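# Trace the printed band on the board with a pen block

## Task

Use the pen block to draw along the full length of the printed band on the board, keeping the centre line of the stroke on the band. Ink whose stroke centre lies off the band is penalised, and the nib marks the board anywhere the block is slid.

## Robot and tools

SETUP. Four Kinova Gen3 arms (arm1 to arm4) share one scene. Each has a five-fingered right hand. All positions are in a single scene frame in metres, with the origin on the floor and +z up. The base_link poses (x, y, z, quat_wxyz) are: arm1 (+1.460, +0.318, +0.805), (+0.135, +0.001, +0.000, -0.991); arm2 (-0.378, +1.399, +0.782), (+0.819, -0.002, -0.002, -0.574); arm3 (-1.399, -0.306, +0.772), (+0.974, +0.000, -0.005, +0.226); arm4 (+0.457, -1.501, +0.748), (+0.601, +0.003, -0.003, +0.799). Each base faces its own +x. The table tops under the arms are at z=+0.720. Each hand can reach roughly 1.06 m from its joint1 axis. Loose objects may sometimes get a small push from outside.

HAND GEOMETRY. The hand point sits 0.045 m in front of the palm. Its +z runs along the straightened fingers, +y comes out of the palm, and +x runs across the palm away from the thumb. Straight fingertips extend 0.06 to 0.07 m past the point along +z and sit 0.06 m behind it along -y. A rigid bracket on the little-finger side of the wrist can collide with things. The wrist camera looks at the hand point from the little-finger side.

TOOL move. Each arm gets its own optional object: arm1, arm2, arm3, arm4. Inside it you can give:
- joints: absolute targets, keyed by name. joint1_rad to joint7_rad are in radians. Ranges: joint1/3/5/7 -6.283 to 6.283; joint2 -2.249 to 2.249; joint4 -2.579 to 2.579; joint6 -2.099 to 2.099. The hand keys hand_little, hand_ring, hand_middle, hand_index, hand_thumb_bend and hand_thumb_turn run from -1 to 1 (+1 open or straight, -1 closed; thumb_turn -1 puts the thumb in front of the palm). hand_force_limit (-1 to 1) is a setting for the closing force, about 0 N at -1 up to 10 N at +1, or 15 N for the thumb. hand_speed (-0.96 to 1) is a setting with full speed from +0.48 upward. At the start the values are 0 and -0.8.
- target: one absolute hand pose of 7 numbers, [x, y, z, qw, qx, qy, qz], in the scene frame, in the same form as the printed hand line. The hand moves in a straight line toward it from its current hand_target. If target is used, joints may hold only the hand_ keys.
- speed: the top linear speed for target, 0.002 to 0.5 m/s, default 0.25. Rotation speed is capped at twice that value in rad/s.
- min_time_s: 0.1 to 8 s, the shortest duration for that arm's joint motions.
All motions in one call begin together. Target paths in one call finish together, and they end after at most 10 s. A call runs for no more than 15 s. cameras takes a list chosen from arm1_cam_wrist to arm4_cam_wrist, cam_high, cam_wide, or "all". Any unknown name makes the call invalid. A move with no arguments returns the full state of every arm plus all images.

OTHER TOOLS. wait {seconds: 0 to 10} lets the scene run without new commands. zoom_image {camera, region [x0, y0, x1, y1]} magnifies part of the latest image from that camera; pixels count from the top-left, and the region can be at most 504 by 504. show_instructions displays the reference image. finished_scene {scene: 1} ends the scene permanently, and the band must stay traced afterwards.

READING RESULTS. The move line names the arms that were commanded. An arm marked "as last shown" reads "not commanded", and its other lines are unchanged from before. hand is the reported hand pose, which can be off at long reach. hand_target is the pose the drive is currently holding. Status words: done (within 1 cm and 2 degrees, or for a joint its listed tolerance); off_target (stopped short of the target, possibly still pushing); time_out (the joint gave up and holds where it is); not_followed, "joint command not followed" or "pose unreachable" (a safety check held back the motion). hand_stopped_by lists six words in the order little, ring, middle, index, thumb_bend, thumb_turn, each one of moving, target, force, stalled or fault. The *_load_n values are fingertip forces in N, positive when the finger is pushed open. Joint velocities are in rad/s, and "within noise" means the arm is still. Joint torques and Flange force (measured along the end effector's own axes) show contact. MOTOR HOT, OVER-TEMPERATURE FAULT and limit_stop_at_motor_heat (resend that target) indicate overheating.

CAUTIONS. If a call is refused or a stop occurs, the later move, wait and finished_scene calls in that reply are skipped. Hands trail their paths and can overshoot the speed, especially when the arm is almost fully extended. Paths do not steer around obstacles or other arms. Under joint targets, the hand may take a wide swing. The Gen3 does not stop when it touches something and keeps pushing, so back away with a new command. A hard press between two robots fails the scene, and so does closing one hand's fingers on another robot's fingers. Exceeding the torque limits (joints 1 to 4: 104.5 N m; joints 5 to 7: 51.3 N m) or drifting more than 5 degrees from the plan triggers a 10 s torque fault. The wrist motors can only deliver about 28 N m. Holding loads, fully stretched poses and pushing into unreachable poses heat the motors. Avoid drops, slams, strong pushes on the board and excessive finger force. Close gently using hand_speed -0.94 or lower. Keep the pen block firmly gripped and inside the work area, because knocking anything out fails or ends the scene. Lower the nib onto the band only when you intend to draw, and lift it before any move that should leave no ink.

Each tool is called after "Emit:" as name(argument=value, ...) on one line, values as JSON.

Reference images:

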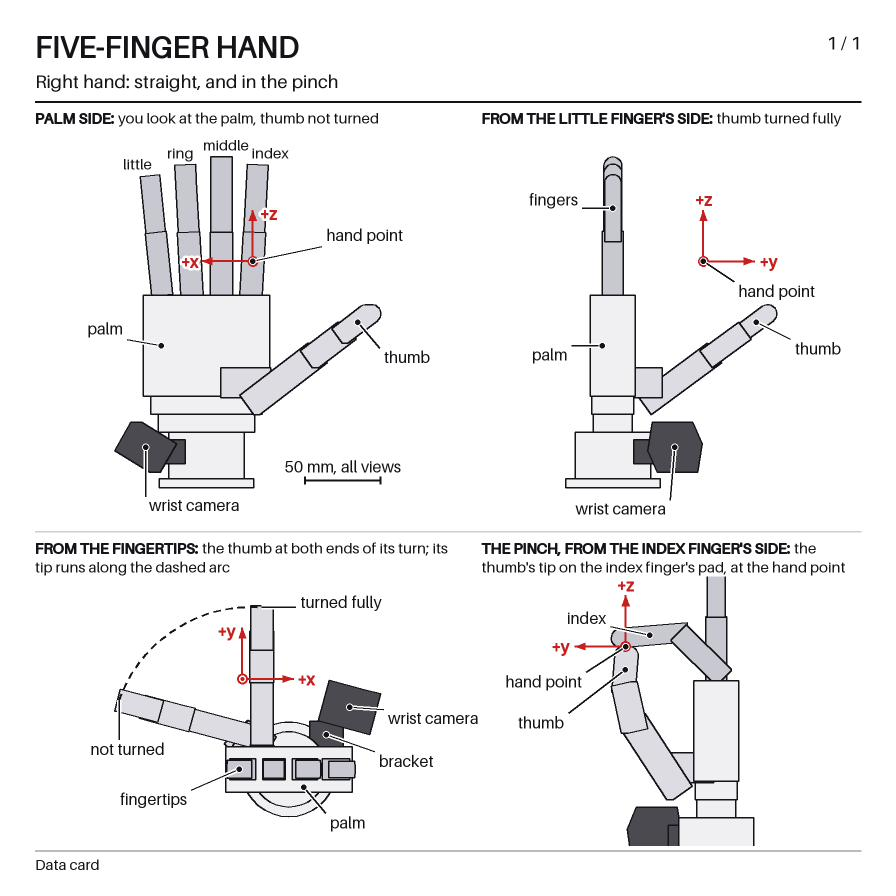

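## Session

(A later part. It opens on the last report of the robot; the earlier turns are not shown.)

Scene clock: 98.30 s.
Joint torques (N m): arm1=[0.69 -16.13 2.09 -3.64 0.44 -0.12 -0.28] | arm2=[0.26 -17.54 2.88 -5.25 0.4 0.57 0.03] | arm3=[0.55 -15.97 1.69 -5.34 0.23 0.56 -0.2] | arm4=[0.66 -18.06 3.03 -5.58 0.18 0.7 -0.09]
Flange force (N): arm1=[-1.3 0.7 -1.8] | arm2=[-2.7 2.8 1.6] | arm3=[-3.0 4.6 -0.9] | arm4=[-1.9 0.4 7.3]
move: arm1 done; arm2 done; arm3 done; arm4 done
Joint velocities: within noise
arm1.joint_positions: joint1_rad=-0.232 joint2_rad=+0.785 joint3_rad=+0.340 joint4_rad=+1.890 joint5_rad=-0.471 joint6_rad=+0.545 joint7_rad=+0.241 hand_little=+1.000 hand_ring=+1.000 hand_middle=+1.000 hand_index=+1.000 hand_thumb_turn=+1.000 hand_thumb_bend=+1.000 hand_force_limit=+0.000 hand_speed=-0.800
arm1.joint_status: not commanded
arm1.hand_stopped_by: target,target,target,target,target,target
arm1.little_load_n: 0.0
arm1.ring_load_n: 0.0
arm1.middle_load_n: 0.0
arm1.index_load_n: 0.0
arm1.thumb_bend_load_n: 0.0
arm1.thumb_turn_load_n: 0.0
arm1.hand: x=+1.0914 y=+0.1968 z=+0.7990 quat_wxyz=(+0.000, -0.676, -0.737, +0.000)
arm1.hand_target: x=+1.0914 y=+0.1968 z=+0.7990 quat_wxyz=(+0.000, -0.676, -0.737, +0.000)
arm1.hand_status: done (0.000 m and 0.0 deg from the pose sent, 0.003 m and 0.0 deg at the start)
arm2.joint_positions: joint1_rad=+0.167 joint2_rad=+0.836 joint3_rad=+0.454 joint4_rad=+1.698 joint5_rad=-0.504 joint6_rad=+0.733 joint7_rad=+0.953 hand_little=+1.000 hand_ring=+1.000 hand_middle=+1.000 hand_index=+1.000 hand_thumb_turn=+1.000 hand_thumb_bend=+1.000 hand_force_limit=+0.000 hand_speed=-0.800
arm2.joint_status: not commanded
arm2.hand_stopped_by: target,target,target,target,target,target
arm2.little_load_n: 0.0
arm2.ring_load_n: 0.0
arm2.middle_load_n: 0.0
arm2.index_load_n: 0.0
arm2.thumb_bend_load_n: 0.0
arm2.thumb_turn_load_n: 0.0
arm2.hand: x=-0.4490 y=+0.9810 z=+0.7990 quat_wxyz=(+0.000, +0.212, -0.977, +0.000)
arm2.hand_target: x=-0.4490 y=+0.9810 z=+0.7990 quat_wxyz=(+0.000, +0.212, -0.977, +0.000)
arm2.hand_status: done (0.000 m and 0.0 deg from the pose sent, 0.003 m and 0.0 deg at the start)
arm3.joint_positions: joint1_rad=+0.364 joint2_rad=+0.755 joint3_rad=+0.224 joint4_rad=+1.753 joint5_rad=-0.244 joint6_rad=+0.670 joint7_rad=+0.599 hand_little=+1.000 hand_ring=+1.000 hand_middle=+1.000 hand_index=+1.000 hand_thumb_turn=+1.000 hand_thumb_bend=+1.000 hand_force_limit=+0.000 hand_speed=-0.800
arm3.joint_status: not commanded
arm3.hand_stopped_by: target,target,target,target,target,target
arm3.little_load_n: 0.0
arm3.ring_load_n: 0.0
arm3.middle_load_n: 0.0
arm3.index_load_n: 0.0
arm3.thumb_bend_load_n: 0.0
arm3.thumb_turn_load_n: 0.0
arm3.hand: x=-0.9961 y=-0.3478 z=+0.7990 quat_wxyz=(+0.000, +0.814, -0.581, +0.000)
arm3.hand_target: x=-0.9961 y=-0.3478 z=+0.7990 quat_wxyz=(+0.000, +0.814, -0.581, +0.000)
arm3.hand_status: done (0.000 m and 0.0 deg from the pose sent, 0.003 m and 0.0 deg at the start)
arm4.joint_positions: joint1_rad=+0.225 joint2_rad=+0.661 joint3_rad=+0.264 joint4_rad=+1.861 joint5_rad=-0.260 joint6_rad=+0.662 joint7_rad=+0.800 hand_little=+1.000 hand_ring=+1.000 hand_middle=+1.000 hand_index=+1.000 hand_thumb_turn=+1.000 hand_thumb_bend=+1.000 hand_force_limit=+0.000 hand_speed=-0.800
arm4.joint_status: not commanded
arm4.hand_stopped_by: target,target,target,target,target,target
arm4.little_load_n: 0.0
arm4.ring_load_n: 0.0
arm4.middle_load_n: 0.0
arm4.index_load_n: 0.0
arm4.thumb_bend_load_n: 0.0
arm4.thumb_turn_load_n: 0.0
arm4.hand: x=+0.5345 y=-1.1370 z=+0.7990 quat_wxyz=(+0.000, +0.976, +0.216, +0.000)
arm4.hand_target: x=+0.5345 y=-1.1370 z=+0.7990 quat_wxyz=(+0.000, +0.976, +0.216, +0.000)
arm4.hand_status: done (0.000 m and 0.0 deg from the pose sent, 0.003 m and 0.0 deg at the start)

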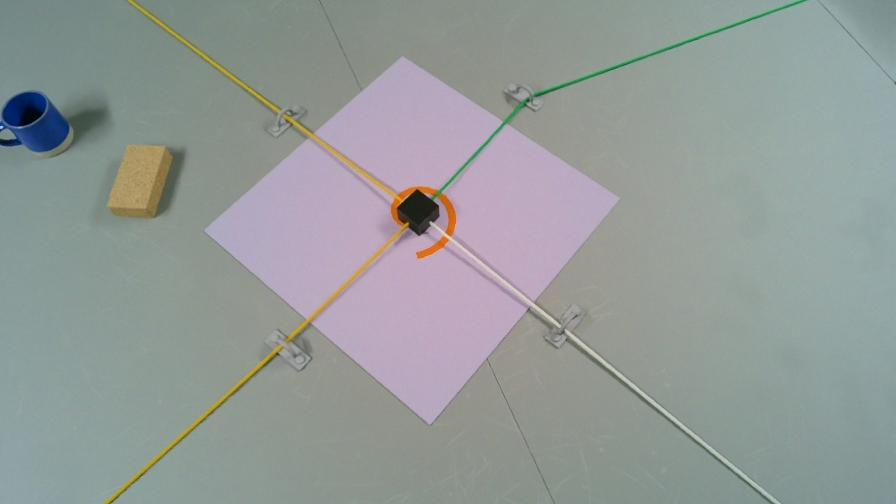

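Emit:
move(arm1={"target": [1.0872, 0.1967, 0.799, 0, 0.6756, 0.7373, 0], "speed": 0.02}, arm2={"target": [-0.4486, 0.98, 0.799, 0, -0.2122, 0.9772, 0], "speed": 0.02}, arm3={"target": [-1.002, -0.3501, 0.799, 0, -0.8141, 0.5807, 0], "speed": 0.02}, arm4={"target": [0.5349, -1.1379, 0.799, 0, 0.9763, 0.2164, 0], "speed": 0.02}, cameras=["cam_high"])

Emit:
zoom_image(camera="cam_high", region=[380, 175, 470, 265])

Scene clock: 100.03 s.
Joint torques (N m): arm1=[0.62 -16.2 2.21 -3.55 0.42 -0.01 -0.23] | arm2=[0.25 -17.57 2.93 -5.28 0.43 0.53 0.03] | arm3=[0.64 -16.12 1.73 -5.08 0.3 0.74 -0.23] | arm4=[0.54 -18.13 2.97 -5.66 0.15 0.64 -0.08]
Flange force (N): arm1=[-1.2 0.5 -1.5] | arm2=[-2.7 2.8 1.6] | arm3=[-2.8 3.8 0.2] | arm4=[-1.7 0.6 7.4]
move: arm1 done; arm2 done; arm3 done; arm4 done
Joint velocities: within noise
arm1.joint_positions: joint1_rad=-0.230 joint2_rad=+0.790 joint3_rad=+0.342 joint4_rad=+1.876 joint5_rad=-0.469 joint6_rad=+0.554 joint7_rad=+0.239 hand_little=+1.000 hand_ring=+1.000 hand_middle=+1.000 hand_index=+1.000 hand_thumb_turn=+1.000 hand_thumb_bend=+1.000 hand_force_limit=+0.000 hand_speed=-0.800
arm1.joint_status: not commanded
arm1.hand_stopped_by: target,target,target,target,target,target
arm1.little_load_n: 0.0
arm1.ring_load_n: 0.0
arm1.middle_load_n: 0.0
arm1.index_load_n: 0.0
arm1.thumb_bend_load_n: 0.0
arm1.thumb_turn_load_n: 0.0
arm1.hand: x=+1.0872 y=+0.1967 z=+0.7990 quat_wxyz=(+0.000, -0.676, -0.737, +0.000)
arm1.hand_target: x=+1.0872 y=+0.1967 z=+0.7990 quat_wxyz=(+0.000, -0.676, -0.737, +0.000)
arm1.hand_status: done (0.000 m and 0.0 deg from the pose sent, 0.004 m and 0.0 deg at the start)
arm2.joint_positions: joint1_rad=+0.166 joint2_rad=+0.837 joint3_rad=+0.454 joint4_rad=+1.694 joint5_rad=-0.504 joint6_rad=+0.735 joint7_rad=+0.951 hand_little=+1.000 hand_ring=+1.000 hand_middle=+1.000 hand_index=+1.000 hand_thumb_turn=+1.000 hand_thumb_bend=+1.000 hand_force_limit=+0.000 hand_speed=-0.800
arm2.joint_status: not commanded
arm2.hand_stopped_by: target,target,target,target,target,target
arm2.little_load_n: 0.0
arm2.ring_load_n: 0.0
arm2.middle_load_n: 0.0
arm2.index_load_n: 0.0
arm2.thumb_bend_load_n: 0.0
arm2.thumb_turn_load_n: 0.0
arm2.hand: x=-0.4486 y=+0.9800 z=+0.7990 quat_wxyz=(+0.000, +0.212, -0.977, +0.000)
arm2.hand_target: x=-0.4486 y=+0.9800 z=+0.7990 quat_wxyz=(+0.000, +0.212, -0.977, +0.000)
arm2.hand_status: done (0.000 m and 0.0 deg from the pose sent, 0.001 m and 0.0 deg at the start)
arm3.joint_positions: joint1_rad=+0.370 joint2_rad=+0.747 joint3_rad=+0.222 joint4_rad=+1.773 joint5_rad=-0.244 joint6_rad=+0.658 joint7_rad=+0.606 hand_little=+1.000 hand_ring=+1.000 hand_middle=+1.000 hand_index=+1.000 hand_thumb_turn=+1.000 hand_thumb_bend=+1.000 hand_force_limit=+0.000 hand_speed=-0.800
arm3.joint_status: not commanded
arm3.hand_stopped_by: target,target,target,target,target,target
arm3.little_load_n: 0.0
arm3.ring_load_n: 0.0
arm3.middle_load_n: 0.0
arm3.index_load_n: 0.0
arm3.thumb_bend_load_n: 0.0
arm3.thumb_turn_load_n: 0.0
arm3.hand: x=-1.0020 y=-0.3501 z=+0.7990 quat_wxyz=(+0.000, +0.814, -0.581, +0.000)
arm3.hand_target: x=-1.0020 y=-0.3501 z=+0.7990 quat_wxyz=(+0.000, +0.814, -0.581, +0.000)
arm3.hand_status: done (0.000 m and 0.0 deg from the pose sent, 0.006 m and 0.0 deg at the start)
arm4.joint_positions: joint1_rad=+0.227 joint2_rad=+0.660 joint3_rad=+0.264 joint4_rad=+1.864 joint5_rad=-0.260 joint6_rad=+0.660 joint7_rad=+0.802 hand_little=+1.000 hand_ring=+1.000 hand_middle=+1.000 hand_index=+1.000 hand_thumb_turn=+1.000 hand_thumb_bend=+1.000 hand_force_limit=+0.000 hand_speed=-0.800
arm4.joint_status: not commanded
arm4.hand_stopped_by: target,target,target,target,target,target
arm4.little_load_n: 0.0
arm4.ring_load_n: 0.5
arm4.middle_load_n: 0.0
arm4.index_load_n: 0.0
arm4.thumb_bend_load_n: 0.0
arm4.thumb_turn_load_n: 0.0
arm4.hand: x=+0.5349 y=-1.1379 z=+0.7990 quat_wxyz=(+0.000, +0.976, +0.216, +0.000)
arm4.hand_target: x=+0.5349 y=-1.1379 z=+0.7990 quat_wxyz=(+0.000, +0.976, +0.216, +0.000)
arm4.hand_status: done (0.000 m and 0.0 deg from the pose sent, 0.001 m and 0.0 deg at the start)

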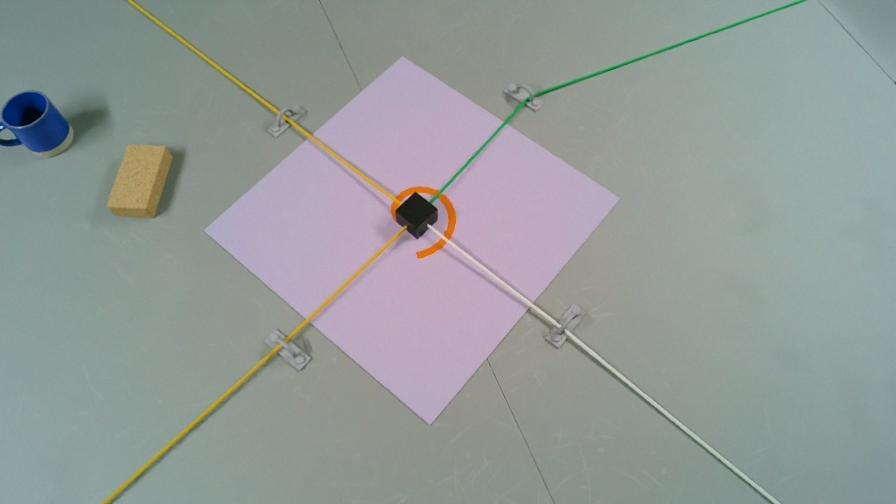

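Scaled by 5.600 from the camera's image (finer frame: 1280x720).

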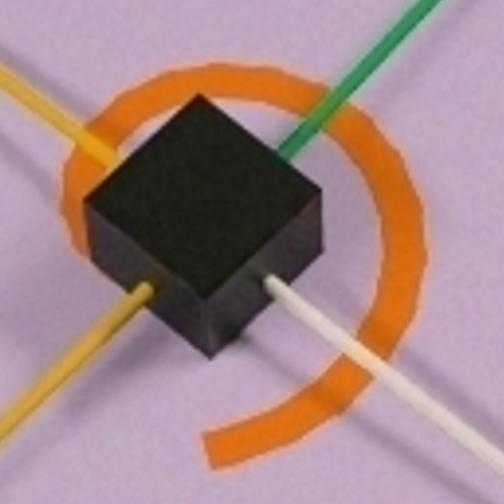

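Emit:
move(arm1={"target": [1.0812, 0.1966, 0.799, 0, 0.6756, 0.7373, 0], "speed": 0.02}, arm2={"target": [-0.4495, 0.982, 0.799, 0, -0.2122, 0.9772, 0], "speed": 0.02}, arm3={"target": [-1.0084, -0.3526, 0.799, 0, -0.8141, 0.5807, 0], "speed": 0.02}, arm4={"target": [0.5343, -1.1366, 0.799, 0, 0.9763, 0.2164, 0], "speed": 0.02}, cameras=["cam_high"])

Emit:
zoom_image(camera="cam_high", region=[380, 175, 470, 265])

Scene clock: 101.67 s.
Joint torques (N m): arm1=[0.59 -16.25 2.05 -3.49 0.47 0.08 -0.28] | arm2=[0.5 -17.33 3.17 -4.71 0.63 0.83 0.01] | arm3=[0.71 -15.77 1.81 -4.82 0.31 0.86 -0.25] | arm4=[0.58 -17.87 2.92 -5.59 0.18 0.57 -0.1]
Flange force (N): arm1=[-1.1 0.3 -1.8] | arm2=[-2.6 1.8 2.0] | arm3=[-2.9 3.5 0.1] | arm4=[-1.8 0.6 6.6]
move: arm1 done; arm2 done; arm3 done; arm4 done
Joint velocities: within noise
arm1.joint_positions: joint1_rad=-0.227 joint2_rad=+0.798 joint3_rad=+0.345 joint4_rad=+1.855 joint5_rad=-0.467 joint6_rad=+0.568 joint7_rad=+0.237 hand_little=+1.000 hand_ring=+1.000 hand_middle=+1.000 hand_index=+1.000 hand_thumb_turn=+1.000 hand_thumb_bend=+1.000 hand_force_limit=+0.000 hand_speed=-0.800
arm1.joint_status: not commanded
arm1.hand_stopped_by: target,target,target,target,target,target
arm1.little_load_n: 0.0
arm1.ring_load_n: 0.0
arm1.middle_load_n: 0.0
arm1.index_load_n: 0.0
arm1.thumb_bend_load_n: 0.0
arm1.thumb_turn_load_n: 0.0
arm1.hand: x=+1.0812 y=+0.1966 z=+0.7990 quat_wxyz=(+0.000, -0.676, -0.737, +0.000)
arm1.hand_target: x=+1.0812 y=+0.1966 z=+0.7990 quat_wxyz=(+0.000, -0.676, -0.737, +0.000)
arm1.hand_status: done (0.000 m and 0.0 deg from the pose sent, 0.006 m and 0.0 deg at the start)
arm2.joint_positions: joint1_rad=+0.168 joint2_rad=+0.834 joint3_rad=+0.454 joint4_rad=+1.701 joint5_rad=-0.504 joint6_rad=+0.731 joint7_rad=+0.955 hand_little=+1.000 hand_ring=+1.000 hand_middle=+1.000 hand_index=+1.000 hand_thumb_turn=+1.000 hand_thumb_bend=+1.000 hand_force_limit=+0.000 hand_speed=-0.800
arm2.joint_status: not commanded
arm2.hand_stopped_by: target,target,target,target,target,target
arm2.little_load_n: 0.0
arm2.ring_load_n: 0.0
arm2.middle_load_n: 0.0
arm2.index_load_n: 0.0
arm2.thumb_bend_load_n: 0.0
arm2.thumb_turn_load_n: 0.0
arm2.hand: x=-0.4495 y=+0.9820 z=+0.7990 quat_wxyz=(+0.000, +0.212, -0.977, +0.000)
arm2.hand_target: x=-0.4495 y=+0.9820 z=+0.7990 quat_wxyz=(+0.000, +0.212, -0.977, +0.000)
arm2.hand_status: done (0.000 m and 0.0 deg from the pose sent, 0.002 m and 0.0 deg at the start)
arm3.joint_positions: joint1_rad=+0.376 joint2_rad=+0.738 joint3_rad=+0.220 joint4_rad=+1.795 joint5_rad=-0.243 joint6_rad=+0.645 joint7_rad=+0.614 hand_little=+1.000 hand_ring=+1.000 hand_middle=+1.000 hand_index=+1.000 hand_thumb_turn=+1.000 hand_thumb_bend=+1.000 hand_force_limit=+0.000 hand_speed=-0.800
arm3.joint_status: not commanded
arm3.hand_stopped_by: target,target,target,target,target,target
arm3.little_load_n: 0.0
arm3.ring_load_n: 0.0
arm3.middle_load_n: 0.0
arm3.index_load_n: 0.0
arm3.thumb_bend_load_n: 0.0
arm3.thumb_turn_load_n: 0.0
arm3.hand: x=-1.0084 y=-0.3526 z=+0.7990 quat_wxyz=(+0.000, +0.814, -0.581, +0.000)
arm3.hand_target: x=-1.0084 y=-0.3526 z=+0.7990 quat_wxyz=(+0.000, +0.814, -0.581, +0.000)
arm3.hand_status: done (0.000 m and 0.0 deg from the pose sent, 0.007 m and 0.0 deg at the start)
arm4.joint_positions: joint1_rad=+0.225 joint2_rad=+0.662 joint3_rad=+0.264 joint4_rad=+1.860 joint5_rad=-0.260 joint6_rad=+0.662 joint7_rad=+0.799 hand_little=+1.000 hand_ring=+1.000 hand_middle=+1.000 hand_index=+1.000 hand_thumb_turn=+1.000 hand_thumb_bend=+1.000 hand_force_limit=+0.000 hand_speed=-0.800
arm4.joint_status: not commanded
arm4.hand_stopped_by: target,target,target,target,target,target
arm4.little_load_n: 0.0
arm4.ring_load_n: 0.0
arm4.middle_load_n: 0.0
arm4.index_load_n: 0.0
arm4.thumb_bend_load_n: 0.0
arm4.thumb_turn_load_n: 0.0
arm4.hand: x=+0.5343 y=-1.1366 z=+0.7990 quat_wxyz=(+0.000, +0.976, +0.216, +0.000)
arm4.hand_target: x=+0.5343 y=-1.1366 z=+0.7990 quat_wxyz=(+0.000, +0.976, +0.216, +0.000)
arm4.hand_status: done (0.000 m and 0.0 deg from the pose sent, 0.001 m and 0.0 deg at the start)

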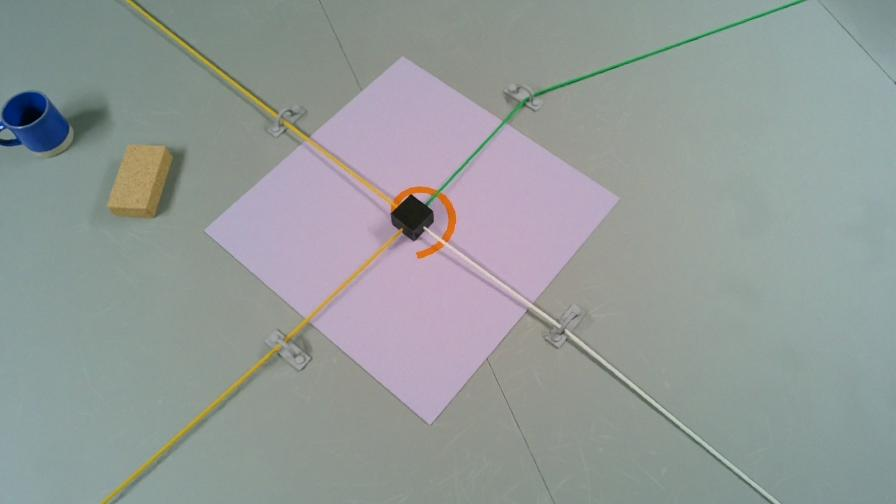

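Scaled by 5.600 from the camera's image (finer frame: 1280x720).

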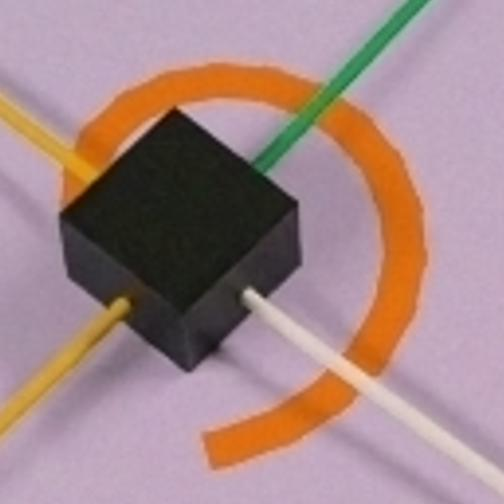

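Emit:
move(arm1={"target": [1.0765, 0.1965, 0.799, 0, 0.6756, 0.7373, 0], "speed": 0.02}, arm2={"target": [-0.4509, 0.9849, 0.799, 0, -0.2122, 0.9772, 0], "speed": 0.02}, arm3={"target": [-1.0135, -0.3547, 0.799, 0, -0.8141, 0.5807, 0], "speed": 0.02}, arm4={"target": [0.5325, -1.1324, 0.799, 0, 0.9763, 0.2164, 0], "speed": 0.02}, cameras=["cam_high"])

Emit:
zoom_image(camera="cam_high", region=[380, 175, 470, 265])

Scene clock: 103.23 s.
Joint torques (N m): arm1=[0.53 -16.28 2.05 -3.45 0.44 0.13 -0.22] | arm2=[0.52 -17.21 3.15 -4.68 0.62 0.78 0.05] | arm3=[0.74 -15.51 1.89 -4.66 0.38 0.94 -0.26] | arm4=[0.44 -18.22 2.87 -5.87 0.11 0.5 -0.12]
Flange force (N): arm1=[-1.1 0.1 -2.0] | arm2=[-2.6 1.7 1.8] | arm3=[-3.0 3.5 0.2] | arm4=[-1.6 1.0 6.9]
move: arm1 done; arm2 done; arm3 done; arm4 done
Joint velocities: within noise
arm1.joint_positions: joint1_rad=-0.225 joint2_rad=+0.804 joint3_rad=+0.348 joint4_rad=+1.839 joint5_rad=-0.465 joint6_rad=+0.579 joint7_rad=+0.236 hand_little=+1.000 hand_ring=+1.000 hand_middle=+1.000 hand_index=+1.000 hand_thumb_turn=+1.000 hand_thumb_bend=+1.000 hand_force_limit=+0.000 hand_speed=-0.800
arm1.joint_status: not commanded
arm1.hand_stopped_by: target,target,target,target,target,target
arm1.little_load_n: 0.0
arm1.ring_load_n: 0.0
arm1.middle_load_n: 0.0
arm1.index_load_n: 0.0
arm1.thumb_bend_load_n: 0.0
arm1.thumb_turn_load_n: 0.0
arm1.hand: x=+1.0765 y=+0.1965 z=+0.7990 quat_wxyz=(+0.000, -0.676, -0.737, +0.000)
arm1.hand_target: x=+1.0765 y=+0.1965 z=+0.7990 quat_wxyz=(+0.000, -0.676, -0.737, +0.000)
arm1.hand_status: done (0.000 m and 0.0 deg from the pose sent, 0.005 m and 0.0 deg at the start)
arm2.joint_positions: joint1_rad=+0.170 joint2_rad=+0.830 joint3_rad=+0.453 joint4_rad=+1.711 joint5_rad=-0.504 joint6_rad=+0.725 joint7_rad=+0.960 hand_little=+1.000 hand_ring=+1.000 hand_middle=+1.000 hand_index=+1.000 hand_thumb_turn=+1.000 hand_thumb_bend=+1.000 hand_force_limit=+0.000 hand_speed=-0.800
arm2.joint_status: not commanded
arm2.hand_stopped_by: target,target,target,target,target,target
arm2.little_load_n: 0.0
arm2.ring_load_n: 0.0
arm2.middle_load_n: 0.0
arm2.index_load_n: 0.0
arm2.thumb_bend_load_n: 0.0
arm2.thumb_turn_load_n: 0.0
arm2.hand: x=-0.4509 y=+0.9849 z=+0.7990 quat_wxyz=(+0.000, +0.212, -0.977, +0.000)
arm2.hand_target: x=-0.4509 y=+0.9849 z=+0.7990 quat_wxyz=(+0.000, +0.212, -0.977, +0.000)
arm2.hand_status: done (0.000 m and 0.0 deg from the pose sent, 0.003 m and 0.0 deg at the start)
arm3.joint_positions: joint1_rad=+0.381 joint2_rad=+0.731 joint3_rad=+0.219 joint4_rad=+1.812 joint5_rad=-0.243 joint6_rad=+0.634 joint7_rad=+0.620 hand_little=+1.000 hand_ring=+1.000 hand_middle=+1.000 hand_index=+1.000 hand_thumb_turn=+1.000 hand_thumb_bend=+1.000 hand_force_limit=+0.000 hand_speed=-0.800
arm3.joint_status: not commanded
arm3.hand_stopped_by: target,target,target,target,target,target
arm3.little_load_n: 0.0
arm3.ring_load_n: 0.0
arm3.middle_load_n: 0.0
arm3.index_load_n: 0.0
arm3.thumb_bend_load_n: 0.0
arm3.thumb_turn_load_n: 0.0
arm3.hand: x=-1.0135 y=-0.3547 z=+0.7990 quat_wxyz=(+0.000, +0.814, -0.581, +0.000)
arm3.hand_target: x=-1.0135 y=-0.3547 z=+0.7990 quat_wxyz=(+0.000, +0.814, -0.581, +0.000)
arm3.hand_status: done (0.000 m and 0.0 deg from the pose sent, 0.006 m and 0.0 deg at the start)
arm4.joint_positions: joint1_rad=+0.220 joint2_rad=+0.668 joint3_rad=+0.265 joint4_rad=+1.846 joint5_rad=-0.260 joint6_rad=+0.670 joint7_rad=+0.793 hand_little=+1.000 hand_ring=+1.000 hand_middle=+1.000 hand_index=+1.000 hand_thumb_turn=+1.000 hand_thumb_bend=+1.000 hand_force_limit=+0.000 hand_speed=-0.800
arm4.joint_status: not commanded
arm4.hand_stopped_by: target,target,target,target,target,target
arm4.little_load_n: 0.0
arm4.ring_load_n: 0.0
arm4.middle_load_n: 0.0
arm4.index_load_n: 0.0
arm4.thumb_bend_load_n: 0.0
arm4.thumb_turn_load_n: 0.0
arm4.hand: x=+0.5325 y=-1.1324 z=+0.7990 quat_wxyz=(+0.000, +0.976, +0.216, +0.000)
arm4.hand_target: x=+0.5325 y=-1.1324 z=+0.7990 quat_wxyz=(+0.000, +0.976, +0.216, +0.000)
arm4.hand_status: done (0.000 m and 0.0 deg from the pose sent, 0.005 m and 0.0 deg at the start)

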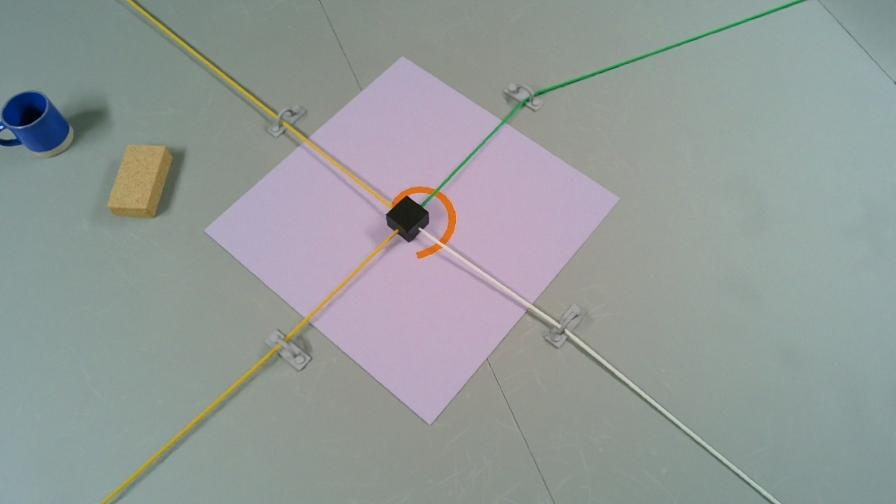

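Scaled by 5.600 from the camera's image (finer frame: 1280x720).

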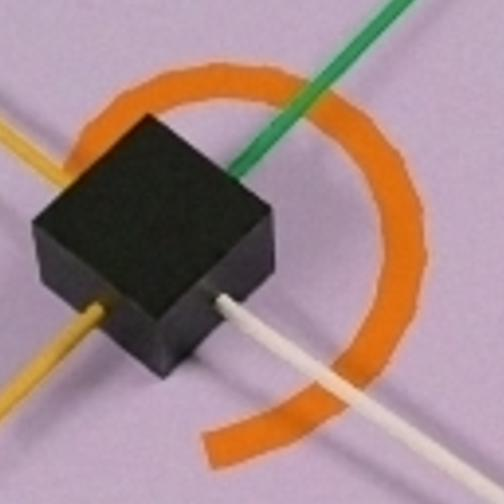

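Emit:
move(arm1={"target": [1.0731, 0.1964, 0.799, 0, 0.6756, 0.7373, 0], "speed": 0.02}, arm2={"target": [-0.4536, 0.9905, 0.799, 0, -0.2122, 0.9772, 0], "speed": 0.02}, arm3={"target": [-1.0163, -0.3558, 0.799, 0, -0.8141, 0.5807, 0], "speed": 0.02}, arm4={"target": [0.5299, -1.1268, 0.799, 0, 0.9763, 0.2164, 0], "speed": 0.02}, cameras=["cam_high"])

Emit:
zoom_image(camera="cam_high", region=[370, 175, 460, 265])

Scene clock: 104.70 s.
Joint torques (N m): arm1=[0.56 -16.5 2.11 -3.56 0.4 0.16 -0.24] | arm2=[0.6 -17.06 3.12 -4.54 0.69 0.8 0.04] | arm3=[0.64 -15.56 1.76 -4.85 0.28 0.76 -0.23] | arm4=[0.41 -18.43 2.78 -5.98 0.07 0.46 -0.09]
Flange force (N): arm1=[-1.0 0.3 -1.7] | arm2=[-2.7 1.4 1.9] | arm3=[-2.9 3.7 0.1] | arm4=[-1.6 1.1 6.7]
move: arm1 done; arm2 done; arm3 done; arm4 done
Joint velocities: within noise
arm1.joint_positions: joint1_rad=-0.223 joint2_rad=+0.809 joint3_rad=+0.349 joint4_rad=+1.827 joint5_rad=-0.463 joint6_rad=+0.586 joint7_rad=+0.234 hand_little=+1.000 hand_ring=+1.000 hand_middle=+1.000 hand_index=+1.000 hand_thumb_turn=+1.000 hand_thumb_bend=+1.000 hand_force_limit=+0.000 hand_speed=-0.800
arm1.joint_status: not commanded
arm1.hand_stopped_by: target,target,target,target,target,target
arm1.little_load_n: 0.0
arm1.ring_load_n: 0.0
arm1.middle_load_n: 0.0
arm1.index_load_n: 0.0
arm1.thumb_bend_load_n: 0.0
arm1.thumb_turn_load_n: 0.0
arm1.hand: x=+1.0731 y=+0.1964 z=+0.7990 quat_wxyz=(+0.000, -0.676, -0.737, +0.000)
arm1.hand_target: x=+1.0731 y=+0.1964 z=+0.7990 quat_wxyz=(+0.000, -0.676, -0.737, +0.000)
arm1.hand_status: done (0.000 m and 0.0 deg from the pose sent, 0.003 m and 0.0 deg at the start)
arm2.joint_positions: joint1_rad=+0.176 joint2_rad=+0.822 joint3_rad=+0.450 joint4_rad=+1.730 joint5_rad=-0.505 joint6_rad=+0.713 joint7_rad=+0.971 hand_little=+1.000 hand_ring=+1.000 hand_middle=+1.000 hand_index=+1.000 hand_thumb_turn=+1.000 hand_thumb_bend=+1.000 hand_force_limit=+0.000 hand_speed=-0.800
arm2.joint_status: not commanded
arm2.hand_stopped_by: target,target,target,target,target,target
arm2.little_load_n: 0.0
arm2.ring_load_n: 0.0
arm2.middle_load_n: 0.0
arm2.index_load_n: 0.0
arm2.thumb_bend_load_n: 0.0
arm2.thumb_turn_load_n: 0.0
arm2.hand: x=-0.4536 y=+0.9905 z=+0.7990 quat_wxyz=(+0.000, +0.212, -0.977, +0.000)
arm2.hand_target: x=-0.4536 y=+0.9905 z=+0.7990 quat_wxyz=(+0.000, +0.212, -0.977, +0.000)
arm2.hand_status: done (0.000 m and 0.0 deg from the pose sent, 0.006 m and 0.0 deg at the start)
arm3.joint_positions: joint1_rad=+0.384 joint2_rad=+0.727 joint3_rad=+0.218 joint4_rad=+1.821 joint5_rad=-0.243 joint6_rad=+0.629 joint7_rad=+0.624 hand_little=+1.000 hand_ring=+1.000 hand_middle=+1.000 hand_index=+1.000 hand_thumb_turn=+1.000 hand_thumb_bend=+1.000 hand_force_limit=+0.000 hand_speed=-0.800
arm3.joint_status: not commanded
arm3.hand_stopped_by: target,target,target,target,target,target
arm3.little_load_n: 0.0
arm3.ring_load_n: 0.0
arm3.middle_load_n: 0.0
arm3.index_load_n: 0.0
arm3.thumb_bend_load_n: 0.0
arm3.thumb_turn_load_n: 0.0
arm3.hand: x=-1.0163 y=-0.3558 z=+0.7990 quat_wxyz=(+0.000, +0.814, -0.581, +0.000)
arm3.hand_target: x=-1.0163 y=-0.3558 z=+0.7990 quat_wxyz=(+0.000, +0.814, -0.581, +0.000)
arm3.hand_status: done (0.000 m and 0.0 deg from the pose sent, 0.003 m and 0.0 deg at the start)
arm4.joint_positions: joint1_rad=+0.214 joint2_rad=+0.676 joint3_rad=+0.266 joint4_rad=+1.828 joint5_rad=-0.261 joint6_rad=+0.680 joint7_rad=+0.785 hand_little=+1.000 hand_ring=+1.000 hand_middle=+1.000 hand_index=+1.000 hand_thumb_turn=+1.000 hand_thumb_bend=+1.000 hand_force_limit=+0.000 hand_speed=-0.800
arm4.joint_status: not commanded
arm4.hand_stopped_by: target,target,target,target,target,target
arm4.little_load_n: 0.0
arm4.ring_load_n: 0.0
arm4.middle_load_n: 0.0
arm4.index_load_n: 0.0
arm4.thumb_bend_load_n: 0.0
arm4.thumb_turn_load_n: 0.0
arm4.hand: x=+0.5299 y=-1.1268 z=+0.7990 quat_wxyz=(+0.000, +0.976, +0.216, +0.000)
arm4.hand_target: x=+0.5299 y=-1.1268 z=+0.7990 quat_wxyz=(+0.000, +0.976, +0.216, +0.000)
arm4.hand_status: done (0.000 m and 0.0 deg from the pose sent, 0.006 m and 0.0 deg at the start)

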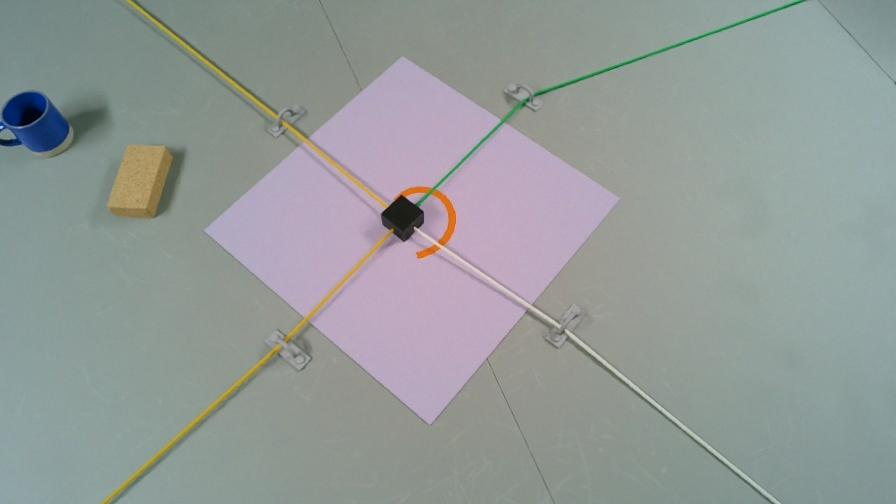

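Scaled by 5.600 from the camera's image (finer frame: 1280x720).

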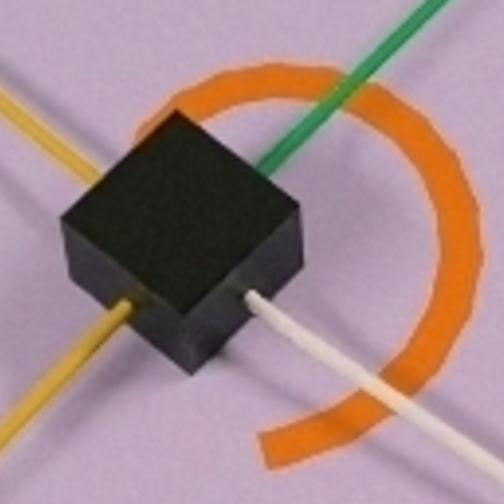

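Emit:
move(arm1={"target": [1.072, 0.1964, 0.799, 0, 0.6756, 0.7373, 0], "speed": 0.02}, arm2={"target": [-0.457, 0.9976, 0.799, 0, -0.2122, 0.9772, 0], "speed": 0.02}, arm3={"target": [-1.0164, -0.3558, 0.799, 0, -0.8141, 0.5807, 0], "speed": 0.02}, arm4={"target": [0.5268, -1.1197, 0.799, 0, 0.9763, 0.2164, 0], "speed": 0.02}, cameras=["cam_high"])

Emit:
zoom_image(camera="cam_high", region=[370, 175, 460, 265])

Scene clock: 106.20 s.
Joint torques (N m): arm1=[0.57 -16.49 2.12 -3.57 0.51 0.09 -0.28] | arm2=[0.55 -16.83 3.09 -4.47 0.69 0.85 0.02] | arm3=[0.49 -15.7 1.65 -5.13 0.22 0.68 -0.21] | arm4=[0.44 -18.76 2.87 -6.13 0.07 0.47 -0.11]
Flange force (N): arm1=[-1.0 0.3 -1.8] | arm2=[-2.7 1.6 2.2] | arm3=[-2.9 4.3 0.2] | arm4=[-1.7 1.2 6.8]
move: arm1 done; arm2 done; arm3 done; arm4 done
Joint velocities: within noise
arm1.joint_positions: joint1_rad=-0.222 joint2_rad=+0.810 joint3_rad=+0.350 joint4_rad=+1.823 joint5_rad=-0.463 joint6_rad=+0.589 joint7_rad=+0.234 hand_little=+1.000 hand_ring=+1.000 hand_middle=+1.000 hand_index=+1.000 hand_thumb_turn=+1.000 hand_thumb_bend=+1.000 hand_force_limit=+0.000 hand_speed=-0.800
arm1.joint_status: not commanded
arm1.hand_stopped_by: target,target,target,target,target,target
arm1.little_load_n: 0.0
arm1.ring_load_n: 0.0
arm1.middle_load_n: 0.0
arm1.index_load_n: 0.0
arm1.thumb_bend_load_n: 0.0
arm1.thumb_turn_load_n: 0.0
arm1.hand: x=+1.0720 y=+0.1964 z=+0.7990 quat_wxyz=(+0.000, -0.676, -0.737, +0.000)
arm1.hand_target: x=+1.0720 y=+0.1964 z=+0.7990 quat_wxyz=(+0.000, -0.676, -0.737, +0.000)
arm1.hand_status: done (0.000 m and 0.0 deg from the pose sent, 0.001 m and 0.0 deg at the start)
arm2.joint_positions: joint1_rad=+0.184 joint2_rad=+0.812 joint3_rad=+0.447 joint4_rad=+1.754 joint5_rad=-0.506 joint6_rad=+0.699 joint7_rad=+0.985 hand_little=+1.000 hand_ring=+1.000 hand_middle=+1.000 hand_index=+1.000 hand_thumb_turn=+1.000 hand_thumb_bend=+1.000 hand_force_limit=+0.000 hand_speed=-0.800
arm2.joint_status: not commanded
arm2.hand_stopped_by: target,target,target,target,target,target
arm2.little_load_n: 0.0
arm2.ring_load_n: 0.0
arm2.middle_load_n: 0.0
arm2.index_load_n: 0.0
arm2.thumb_bend_load_n: 0.0
arm2.thumb_turn_load_n: 0.0
arm2.hand: x=-0.4570 y=+0.9976 z=+0.7990 quat_wxyz=(+0.000, +0.212, -0.977, +0.000)
arm2.hand_target: x=-0.4570 y=+0.9976 z=+0.7990 quat_wxyz=(+0.000, +0.212, -0.977, +0.000)
arm2.hand_status: done (0.000 m and 0.0 deg from the pose sent, 0.008 m and 0.0 deg at the start)
arm3.joint_positions: joint1_rad=+0.384 joint2_rad=+0.727 joint3_rad=+0.218 joint4_rad=+1.822 joint5_rad=-0.243 joint6_rad=+0.628 joint7_rad=+0.624 hand_little=+1.000 hand_ring=+1.000 hand_middle=+1.000 hand_index=+1.000 hand_thumb_turn=+1.000 hand_thumb_bend=+1.000 hand_force_limit=+0.000 hand_speed=-0.800
arm3.joint_status: not commanded
arm3.hand_stopped_by: target,target,target,target,target,target
arm3.little_load_n: 0.0
arm3.ring_load_n: 0.0
arm3.middle_load_n: 0.0
arm3.index_load_n: 0.0
arm3.thumb_bend_load_n: 0.0
arm3.thumb_turn_load_n: 0.0
arm3.hand: x=-1.0164 y=-0.3558 z=+0.7990 quat_wxyz=(+0.000, +0.814, -0.581, +0.000)
arm3.hand_target: x=-1.0164 y=-0.3558 z=+0.7990 quat_wxyz=(+0.000, +0.814, -0.581, +0.000)
arm3.hand_status: done (0.000 m and 0.0 deg from the pose sent, 0.000 m and 0.0 deg at the start)
arm4.joint_positions: joint1_rad=+0.206 joint2_rad=+0.686 joint3_rad=+0.267 joint4_rad=+1.806 joint5_rad=-0.261 joint6_rad=+0.693 joint7_rad=+0.775 hand_little=+1.000 hand_ring=+1.000 hand_middle=+1.000 hand_index=+1.000 hand_thumb_turn=+1.000 hand_thumb_bend=+1.000 hand_force_limit=+0.000 hand_speed=-0.800
arm4.joint_status: not commanded
arm4.hand_stopped_by: target,target,target,target,target,target
arm4.little_load_n: 0.0
arm4.ring_load_n: 0.0
arm4.middle_load_n: 0.0
arm4.index_load_n: 0.0
arm4.thumb_bend_load_n: 0.0
arm4.thumb_turn_load_n: 0.0
arm4.hand: x=+0.5268 y=-1.1197 z=+0.7990 quat_wxyz=(+0.000, +0.976, +0.216, +0.000)
arm4.hand_target: x=+0.5268 y=-1.1197 z=+0.7990 quat_wxyz=(+0.000, +0.976, +0.216, +0.000)
arm4.hand_status: done (0.000 m and 0.0 deg from the pose sent, 0.008 m and 0.0 deg at the start)

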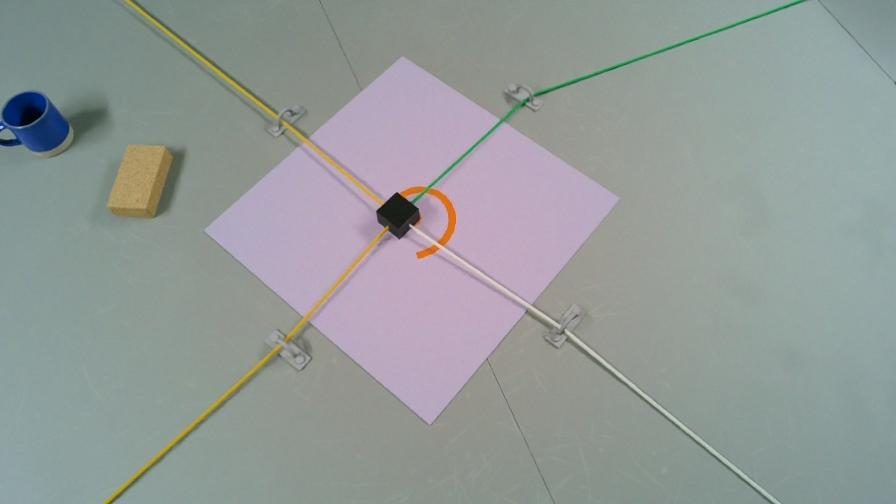

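Scaled by 5.600 from the camera's image (finer frame: 1280x720).

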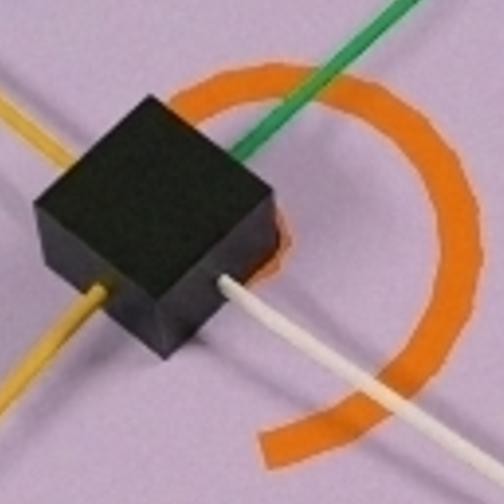

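Emit:
zoom_image(camera="cam_high", region=[400, 200, 430, 230])

Scaled by 16.800 from the camera's image (finer frame: 1280x720).

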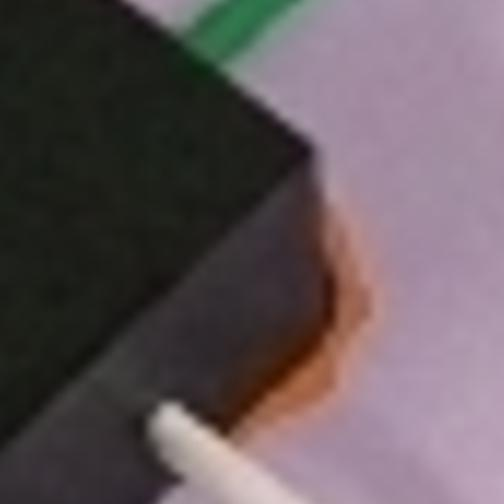

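Emit:
move(arm1={"target": [1.0758, 0.1965, 0.799, 0, 0.6756, 0.7373, 0], "speed": 0.02}, arm2={"target": [-0.4608, 1.0056, 0.799, 0, -0.2122, 0.9772, 0], "speed": 0.02}, arm3={"target": [-1.0112, -0.3538, 0.799, 0, -0.8141, 0.5807, 0], "speed": 0.02}, arm4={"target": [0.5235, -1.1124, 0.799, 0, 0.9763, 0.2164, 0], "speed": 0.02}, cameras=["cam_high"])

Emit:
zoom_image(camera="cam_high", region=[370, 175, 460, 265])

Scene clock: 108.43 s.
Joint torques (N m): arm1=[0.55 -16.49 2.08 -3.28 0.49 0.32 -0.24] | arm2=[0.61 -16.65 3.11 -4.38 0.7 0.81 0.03] | arm3=[0.37 -15.85 1.42 -5.56 0.1 0.41 -0.28] | arm4=[0.42 -18.84 2.91 -6.15 0.05 0.52 -0.1]
Flange force (N): arm1=[-1.1 -0.3 -1.1] | arm2=[-2.8 1.3 2.3] | arm3=[-2.8 5.2 -0.4] | arm4=[-1.7 1.4 6.5]
move: arm1 done; arm2 done; arm3 done; arm4 done
Joint velocities: within noise
arm1.joint_positions: joint1_rad=-0.224 joint2_rad=+0.805 joint3_rad=+0.348 joint4_rad=+1.836 joint5_rad=-0.464 joint6_rad=+0.580 joint7_rad=+0.235 hand_little=+1.000 hand_ring=+1.000 hand_middle=+1.000 hand_index=+1.000 hand_thumb_turn=+1.000 hand_thumb_bend=+1.000 hand_force_limit=+0.000 hand_speed=-0.800
arm1.joint_status: not commanded
arm1.hand_stopped_by: target,target,target,target,target,target
arm1.little_load_n: 0.0
arm1.ring_load_n: 0.0
arm1.middle_load_n: 0.0
arm1.index_load_n: 0.0
arm1.thumb_bend_load_n: 0.0
arm1.thumb_turn_load_n: 0.0
arm1.hand: x=+1.0758 y=+0.1965 z=+0.7990 quat_wxyz=(+0.000, -0.676, -0.737, +0.000)
arm1.hand_target: x=+1.0758 y=+0.1965 z=+0.7990 quat_wxyz=(+0.000, -0.676, -0.737, +0.000)
arm1.hand_status: done (0.000 m and 0.0 deg from the pose sent, 0.004 m and 0.0 deg at the start)
arm2.joint_positions: joint1_rad=+0.193 joint2_rad=+0.801 joint3_rad=+0.444 joint4_rad=+1.780 joint5_rad=-0.506 joint6_rad=+0.683 joint7_rad=+1.001 hand_little=+1.000 hand_ring=+1.000 hand_middle=+1.000 hand_index=+1.000 hand_thumb_turn=+1.000 hand_thumb_bend=+1.000 hand_force_limit=+0.000 hand_speed=-0.800
arm2.joint_status: not commanded
arm2.hand_stopped_by: target,target,target,target,target,target
arm2.little_load_n: 0.0
arm2.ring_load_n: 0.0
arm2.middle_load_n: 0.0
arm2.index_load_n: 0.0
arm2.thumb_bend_load_n: 0.0
arm2.thumb_turn_load_n: 0.0
arm2.hand: x=-0.4608 y=+1.0056 z=+0.7990 quat_wxyz=(+0.000, +0.212, -0.977, +0.000)
arm2.hand_target: x=-0.4608 y=+1.0056 z=+0.7990 quat_wxyz=(+0.000, +0.212, -0.977, +0.000)
arm2.hand_status: done (0.000 m and 0.0 deg from the pose sent, 0.009 m and 0.0 deg at the start)
arm3.joint_positions: joint1_rad=+0.379 joint2_rad=+0.734 joint3_rad=+0.220 joint4_rad=+1.804 joint5_rad=-0.243 joint6_rad=+0.639 joint7_rad=+0.618 hand_little=+1.000 hand_ring=+1.000 hand_middle=+1.000 hand_index=+1.000 hand_thumb_turn=+1.000 hand_thumb_bend=+1.000 hand_force_limit=+0.000 hand_speed=-0.800
arm3.joint_status: not commanded
arm3.hand_stopped_by: target,target,target,target,target,target
arm3.little_load_n: 0.0
arm3.ring_load_n: 0.0
arm3.middle_load_n: 0.0
arm3.index_load_n: 0.0
arm3.thumb_bend_load_n: 0.0
arm3.thumb_turn_load_n: 0.0
arm3.hand: x=-1.0112 y=-0.3538 z=+0.7990 quat_wxyz=(+0.000, +0.814, -0.581, +0.000)
arm3.hand_target: x=-1.0112 y=-0.3538 z=+0.7990 quat_wxyz=(+0.000, +0.814, -0.581, +0.000)
arm3.hand_status: done (0.000 m and 0.0 deg from the pose sent, 0.006 m and 0.0 deg at the start)
arm4.joint_positions: joint1_rad=+0.198 joint2_rad=+0.696 joint3_rad=+0.268 joint4_rad=+1.782 joint5_rad=-0.262 joint6_rad=+0.707 joint7_rad=+0.764 hand_little=+1.000 hand_ring=+1.000 hand_middle=+1.000 hand_index=+1.000 hand_thumb_turn=+1.000 hand_thumb_bend=+1.000 hand_force_limit=+0.000 hand_speed=-0.800
arm4.joint_status: not commanded
arm4.hand_stopped_by: target,target,target,target,target,target
arm4.little_load_n: 0.0
arm4.ring_load_n: 0.0
arm4.middle_load_n: 0.0
arm4.index_load_n: 0.0
arm4.thumb_bend_load_n: 0.0
arm4.thumb_turn_load_n: 0.0
arm4.hand: x=+0.5235 y=-1.1124 z=+0.7990 quat_wxyz=(+0.000, +0.976, +0.216, +0.000)
arm4.hand_target: x=+0.5235 y=-1.1124 z=+0.7990 quat_wxyz=(+0.000, +0.976, +0.216, +0.000)
arm4.hand_status: done (0.000 m and 0.0 deg from the pose sent, 0.008 m and 0.0 deg at the start)

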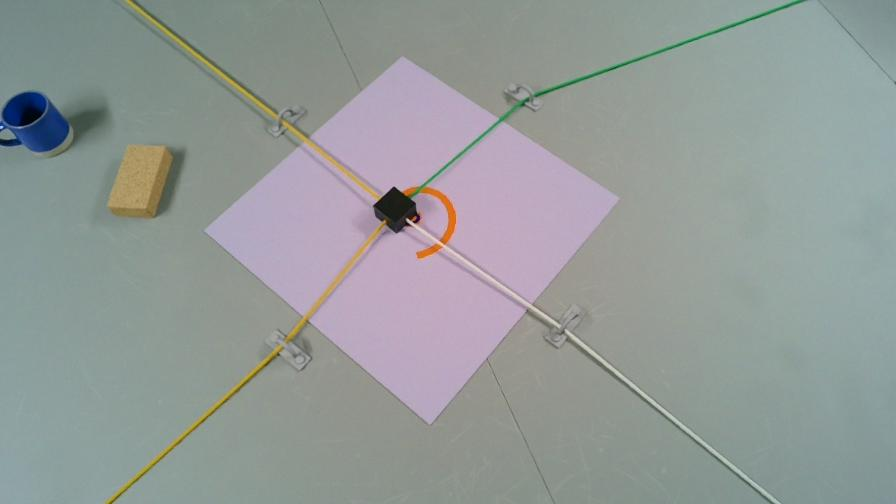

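Scaled by 5.600 from the camera's image (finer frame: 1280x720).

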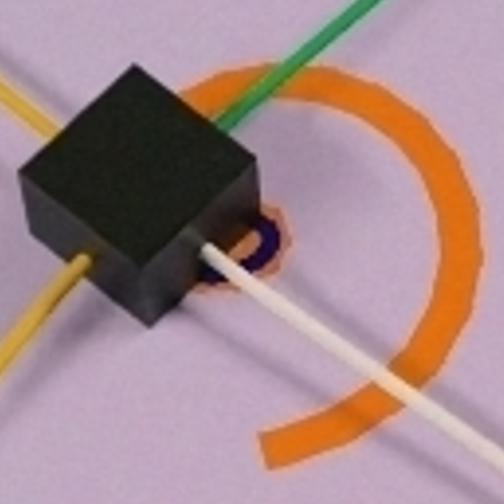

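Emit:
zoom_image(camera="cam_high", region=[400, 205, 430, 235])

Scaled by 16.800 from the camera's image (finer frame: 1280x720).

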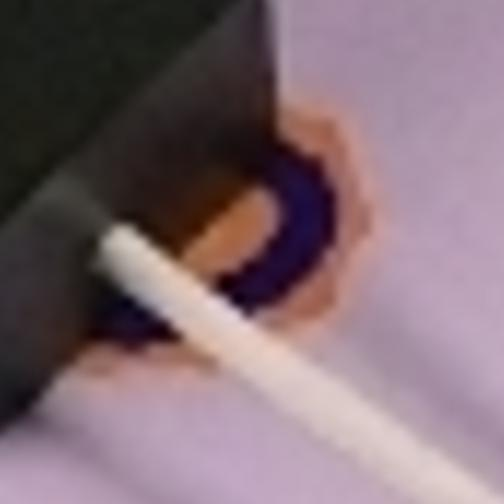

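Emit:
move(arm1={"target": [1.0807, 0.1966, 0.799, 0, 0.6756, 0.7373, 0], "speed": 0.02}, arm2={"target": [-0.4642, 1.0128, 0.799, 0, -0.2122, 0.9772, 0], "speed": 0.02}, arm3={"target": [-1.0036, -0.3507, 0.799, 0, -0.8141, 0.5807, 0], "speed": 0.02}, arm4={"target": [0.5205, -1.1057, 0.799, 0, 0.9763, 0.2164, 0], "speed": 0.02}, cameras=["cam_high"])

Emit:
zoom_image(camera="cam_high", region=[370, 175, 460, 265])

Scene clock: 110.13 s.
Joint torques (N m): arm1=[0.58 -16.39 2.08 -3.34 0.46 0.18 -0.2] | arm2=[0.61 -16.34 3.06 -4.24 0.73 0.86 0] | arm3=[0.34 -16.22 1.5 -5.78 0.04 0.31 -0.29] | arm4=[0.53 -19.02 2.99 -6.13 0.13 0.56 -0.11]
Flange force (N): arm1=[-1.3 -0.2 -1.4] | arm2=[-2.8 1.4 2.3] | arm3=[-2.7 5.3 -0.4] | arm4=[-1.8 1.1 6.4]
move: arm1 done; arm2 done; arm3 done; arm4 done
Joint velocities: within noise
arm1.joint_positions: joint1_rad=-0.227 joint2_rad=+0.799 joint3_rad=+0.346 joint4_rad=+1.853 joint5_rad=-0.466 joint6_rad=+0.569 joint7_rad=+0.237 hand_little=+1.000 hand_ring=+1.000 hand_middle=+1.000 hand_index=+1.000 hand_thumb_turn=+1.000 hand_thumb_bend=+1.000 hand_force_limit=+0.000 hand_speed=-0.800
arm1.joint_status: not commanded
arm1.hand_stopped_by: target,target,target,target,target,target
arm1.little_load_n: 0.0
arm1.ring_load_n: 0.0
arm1.middle_load_n: 0.0
arm1.index_load_n: 0.0
arm1.thumb_bend_load_n: 0.0
arm1.thumb_turn_load_n: 0.0
arm1.hand: x=+1.0807 y=+0.1966 z=+0.7990 quat_wxyz=(+0.000, -0.676, -0.737, +0.000)
arm1.hand_target: x=+1.0807 y=+0.1966 z=+0.7990 quat_wxyz=(+0.000, -0.676, -0.737, +0.000)
arm1.hand_status: done (0.000 m and 0.0 deg from the pose sent, 0.005 m and 0.0 deg at the start)
arm2.joint_positions: joint1_rad=+0.202 joint2_rad=+0.791 joint3_rad=+0.441 joint4_rad=+1.803 joint5_rad=-0.507 joint6_rad=+0.668 joint7_rad=+1.015 hand_little=+1.000 hand_ring=+1.000 hand_middle=+1.000 hand_index=+1.000 hand_thumb_turn=+1.000 hand_thumb_bend=+1.000 hand_force_limit=+0.000 hand_speed=-0.800
arm2.joint_status: not commanded
arm2.hand_stopped_by: target,target,target,target,target,target
arm2.little_load_n: 0.0
arm2.ring_load_n: 0.0
arm2.middle_load_n: 0.0
arm2.index_load_n: 0.0
arm2.thumb_bend_load_n: 0.0
arm2.thumb_turn_load_n: 0.0
arm2.hand: x=-0.4642 y=+1.0128 z=+0.7990 quat_wxyz=(+0.000, +0.212, -0.977, +0.000)
arm2.hand_target: x=-0.4642 y=+1.0128 z=+0.7990 quat_wxyz=(+0.000, +0.212, -0.977, +0.000)
arm2.hand_status: done (0.000 m and 0.0 deg from the pose sent, 0.008 m and 0.0 deg at the start)
arm3.joint_positions: joint1_rad=+0.371 joint2_rad=+0.745 joint3_rad=+0.222 joint4_rad=+1.778 joint5_rad=-0.243 joint6_rad=+0.655 joint7_rad=+0.608 hand_little=+1.000 hand_ring=+1.000 hand_middle=+1.000 hand_index=+1.000 hand_thumb_turn=+1.000 hand_thumb_bend=+1.000 hand_force_limit=+0.000 hand_speed=-0.800
arm3.joint_status: not commanded
arm3.hand_stopped_by: target,target,target,target,target,target
arm3.little_load_n: 0.0
arm3.ring_load_n: 0.0
arm3.middle_load_n: 0.0
arm3.index_load_n: 0.0
arm3.thumb_bend_load_n: 0.0
arm3.thumb_turn_load_n: 0.0
arm3.hand: x=-1.0036 y=-0.3507 z=+0.7990 quat_wxyz=(+0.000, +0.814, -0.581, +0.000)
arm3.hand_target: x=-1.0036 y=-0.3507 z=+0.7990 quat_wxyz=(+0.000, +0.814, -0.581, +0.000)
arm3.hand_status: done (0.000 m and 0.0 deg from the pose sent, 0.008 m and 0.0 deg at the start)
arm4.joint_positions: joint1_rad=+0.191 joint2_rad=+0.706 joint3_rad=+0.269 joint4_rad=+1.759 joint5_rad=-0.262 joint6_rad=+0.720 joint7_rad=+0.755 hand_little=+1.000 hand_ring=+1.000 hand_middle=+1.000 hand_index=+1.000 hand_thumb_turn=+1.000 hand_thumb_bend=+1.000 hand_force_limit=+0.000 hand_speed=-0.800
arm4.joint_status: not commanded
arm4.hand_stopped_by: target,target,target,target,target,target
arm4.little_load_n: 0.0
arm4.ring_load_n: -0.5
arm4.middle_load_n: 0.0
arm4.index_load_n: 0.0
arm4.thumb_bend_load_n: 0.0
arm4.thumb_turn_load_n: 0.0
arm4.hand: x=+0.5205 y=-1.1057 z=+0.7990 quat_wxyz=(+0.000, +0.976, +0.216, +0.000)
arm4.hand_target: x=+0.5205 y=-1.1057 z=+0.7990 quat_wxyz=(+0.000, +0.976, +0.216, +0.000)
arm4.hand_status: done (0.000 m and 0.0 deg from the pose sent, 0.007 m and 0.0 deg at the start)

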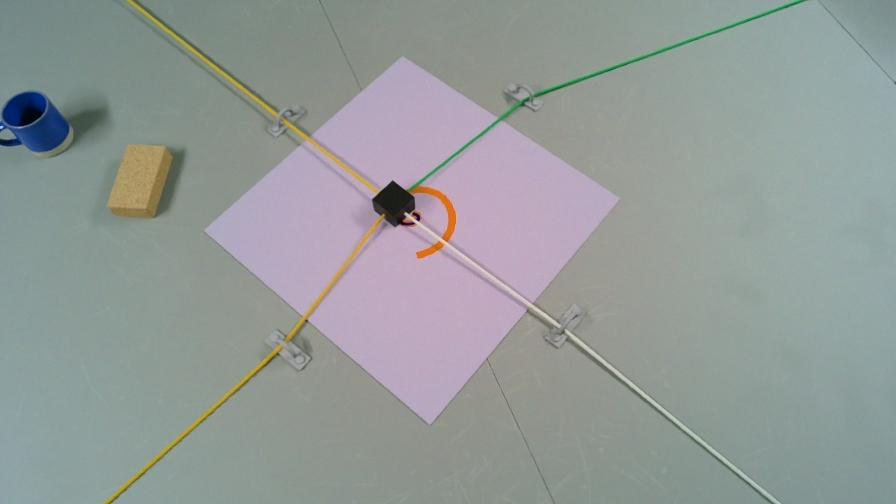

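Scaled by 5.600 from the camera's image (finer frame: 1280x720).

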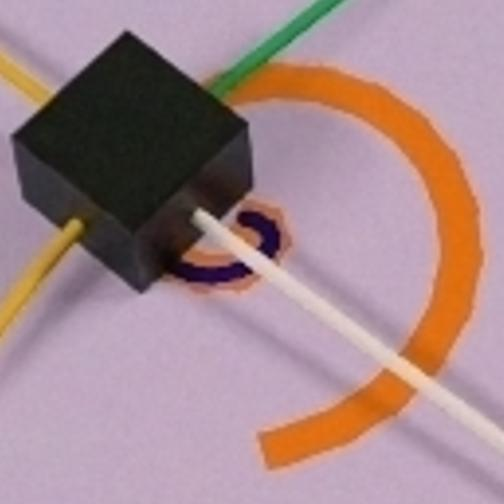

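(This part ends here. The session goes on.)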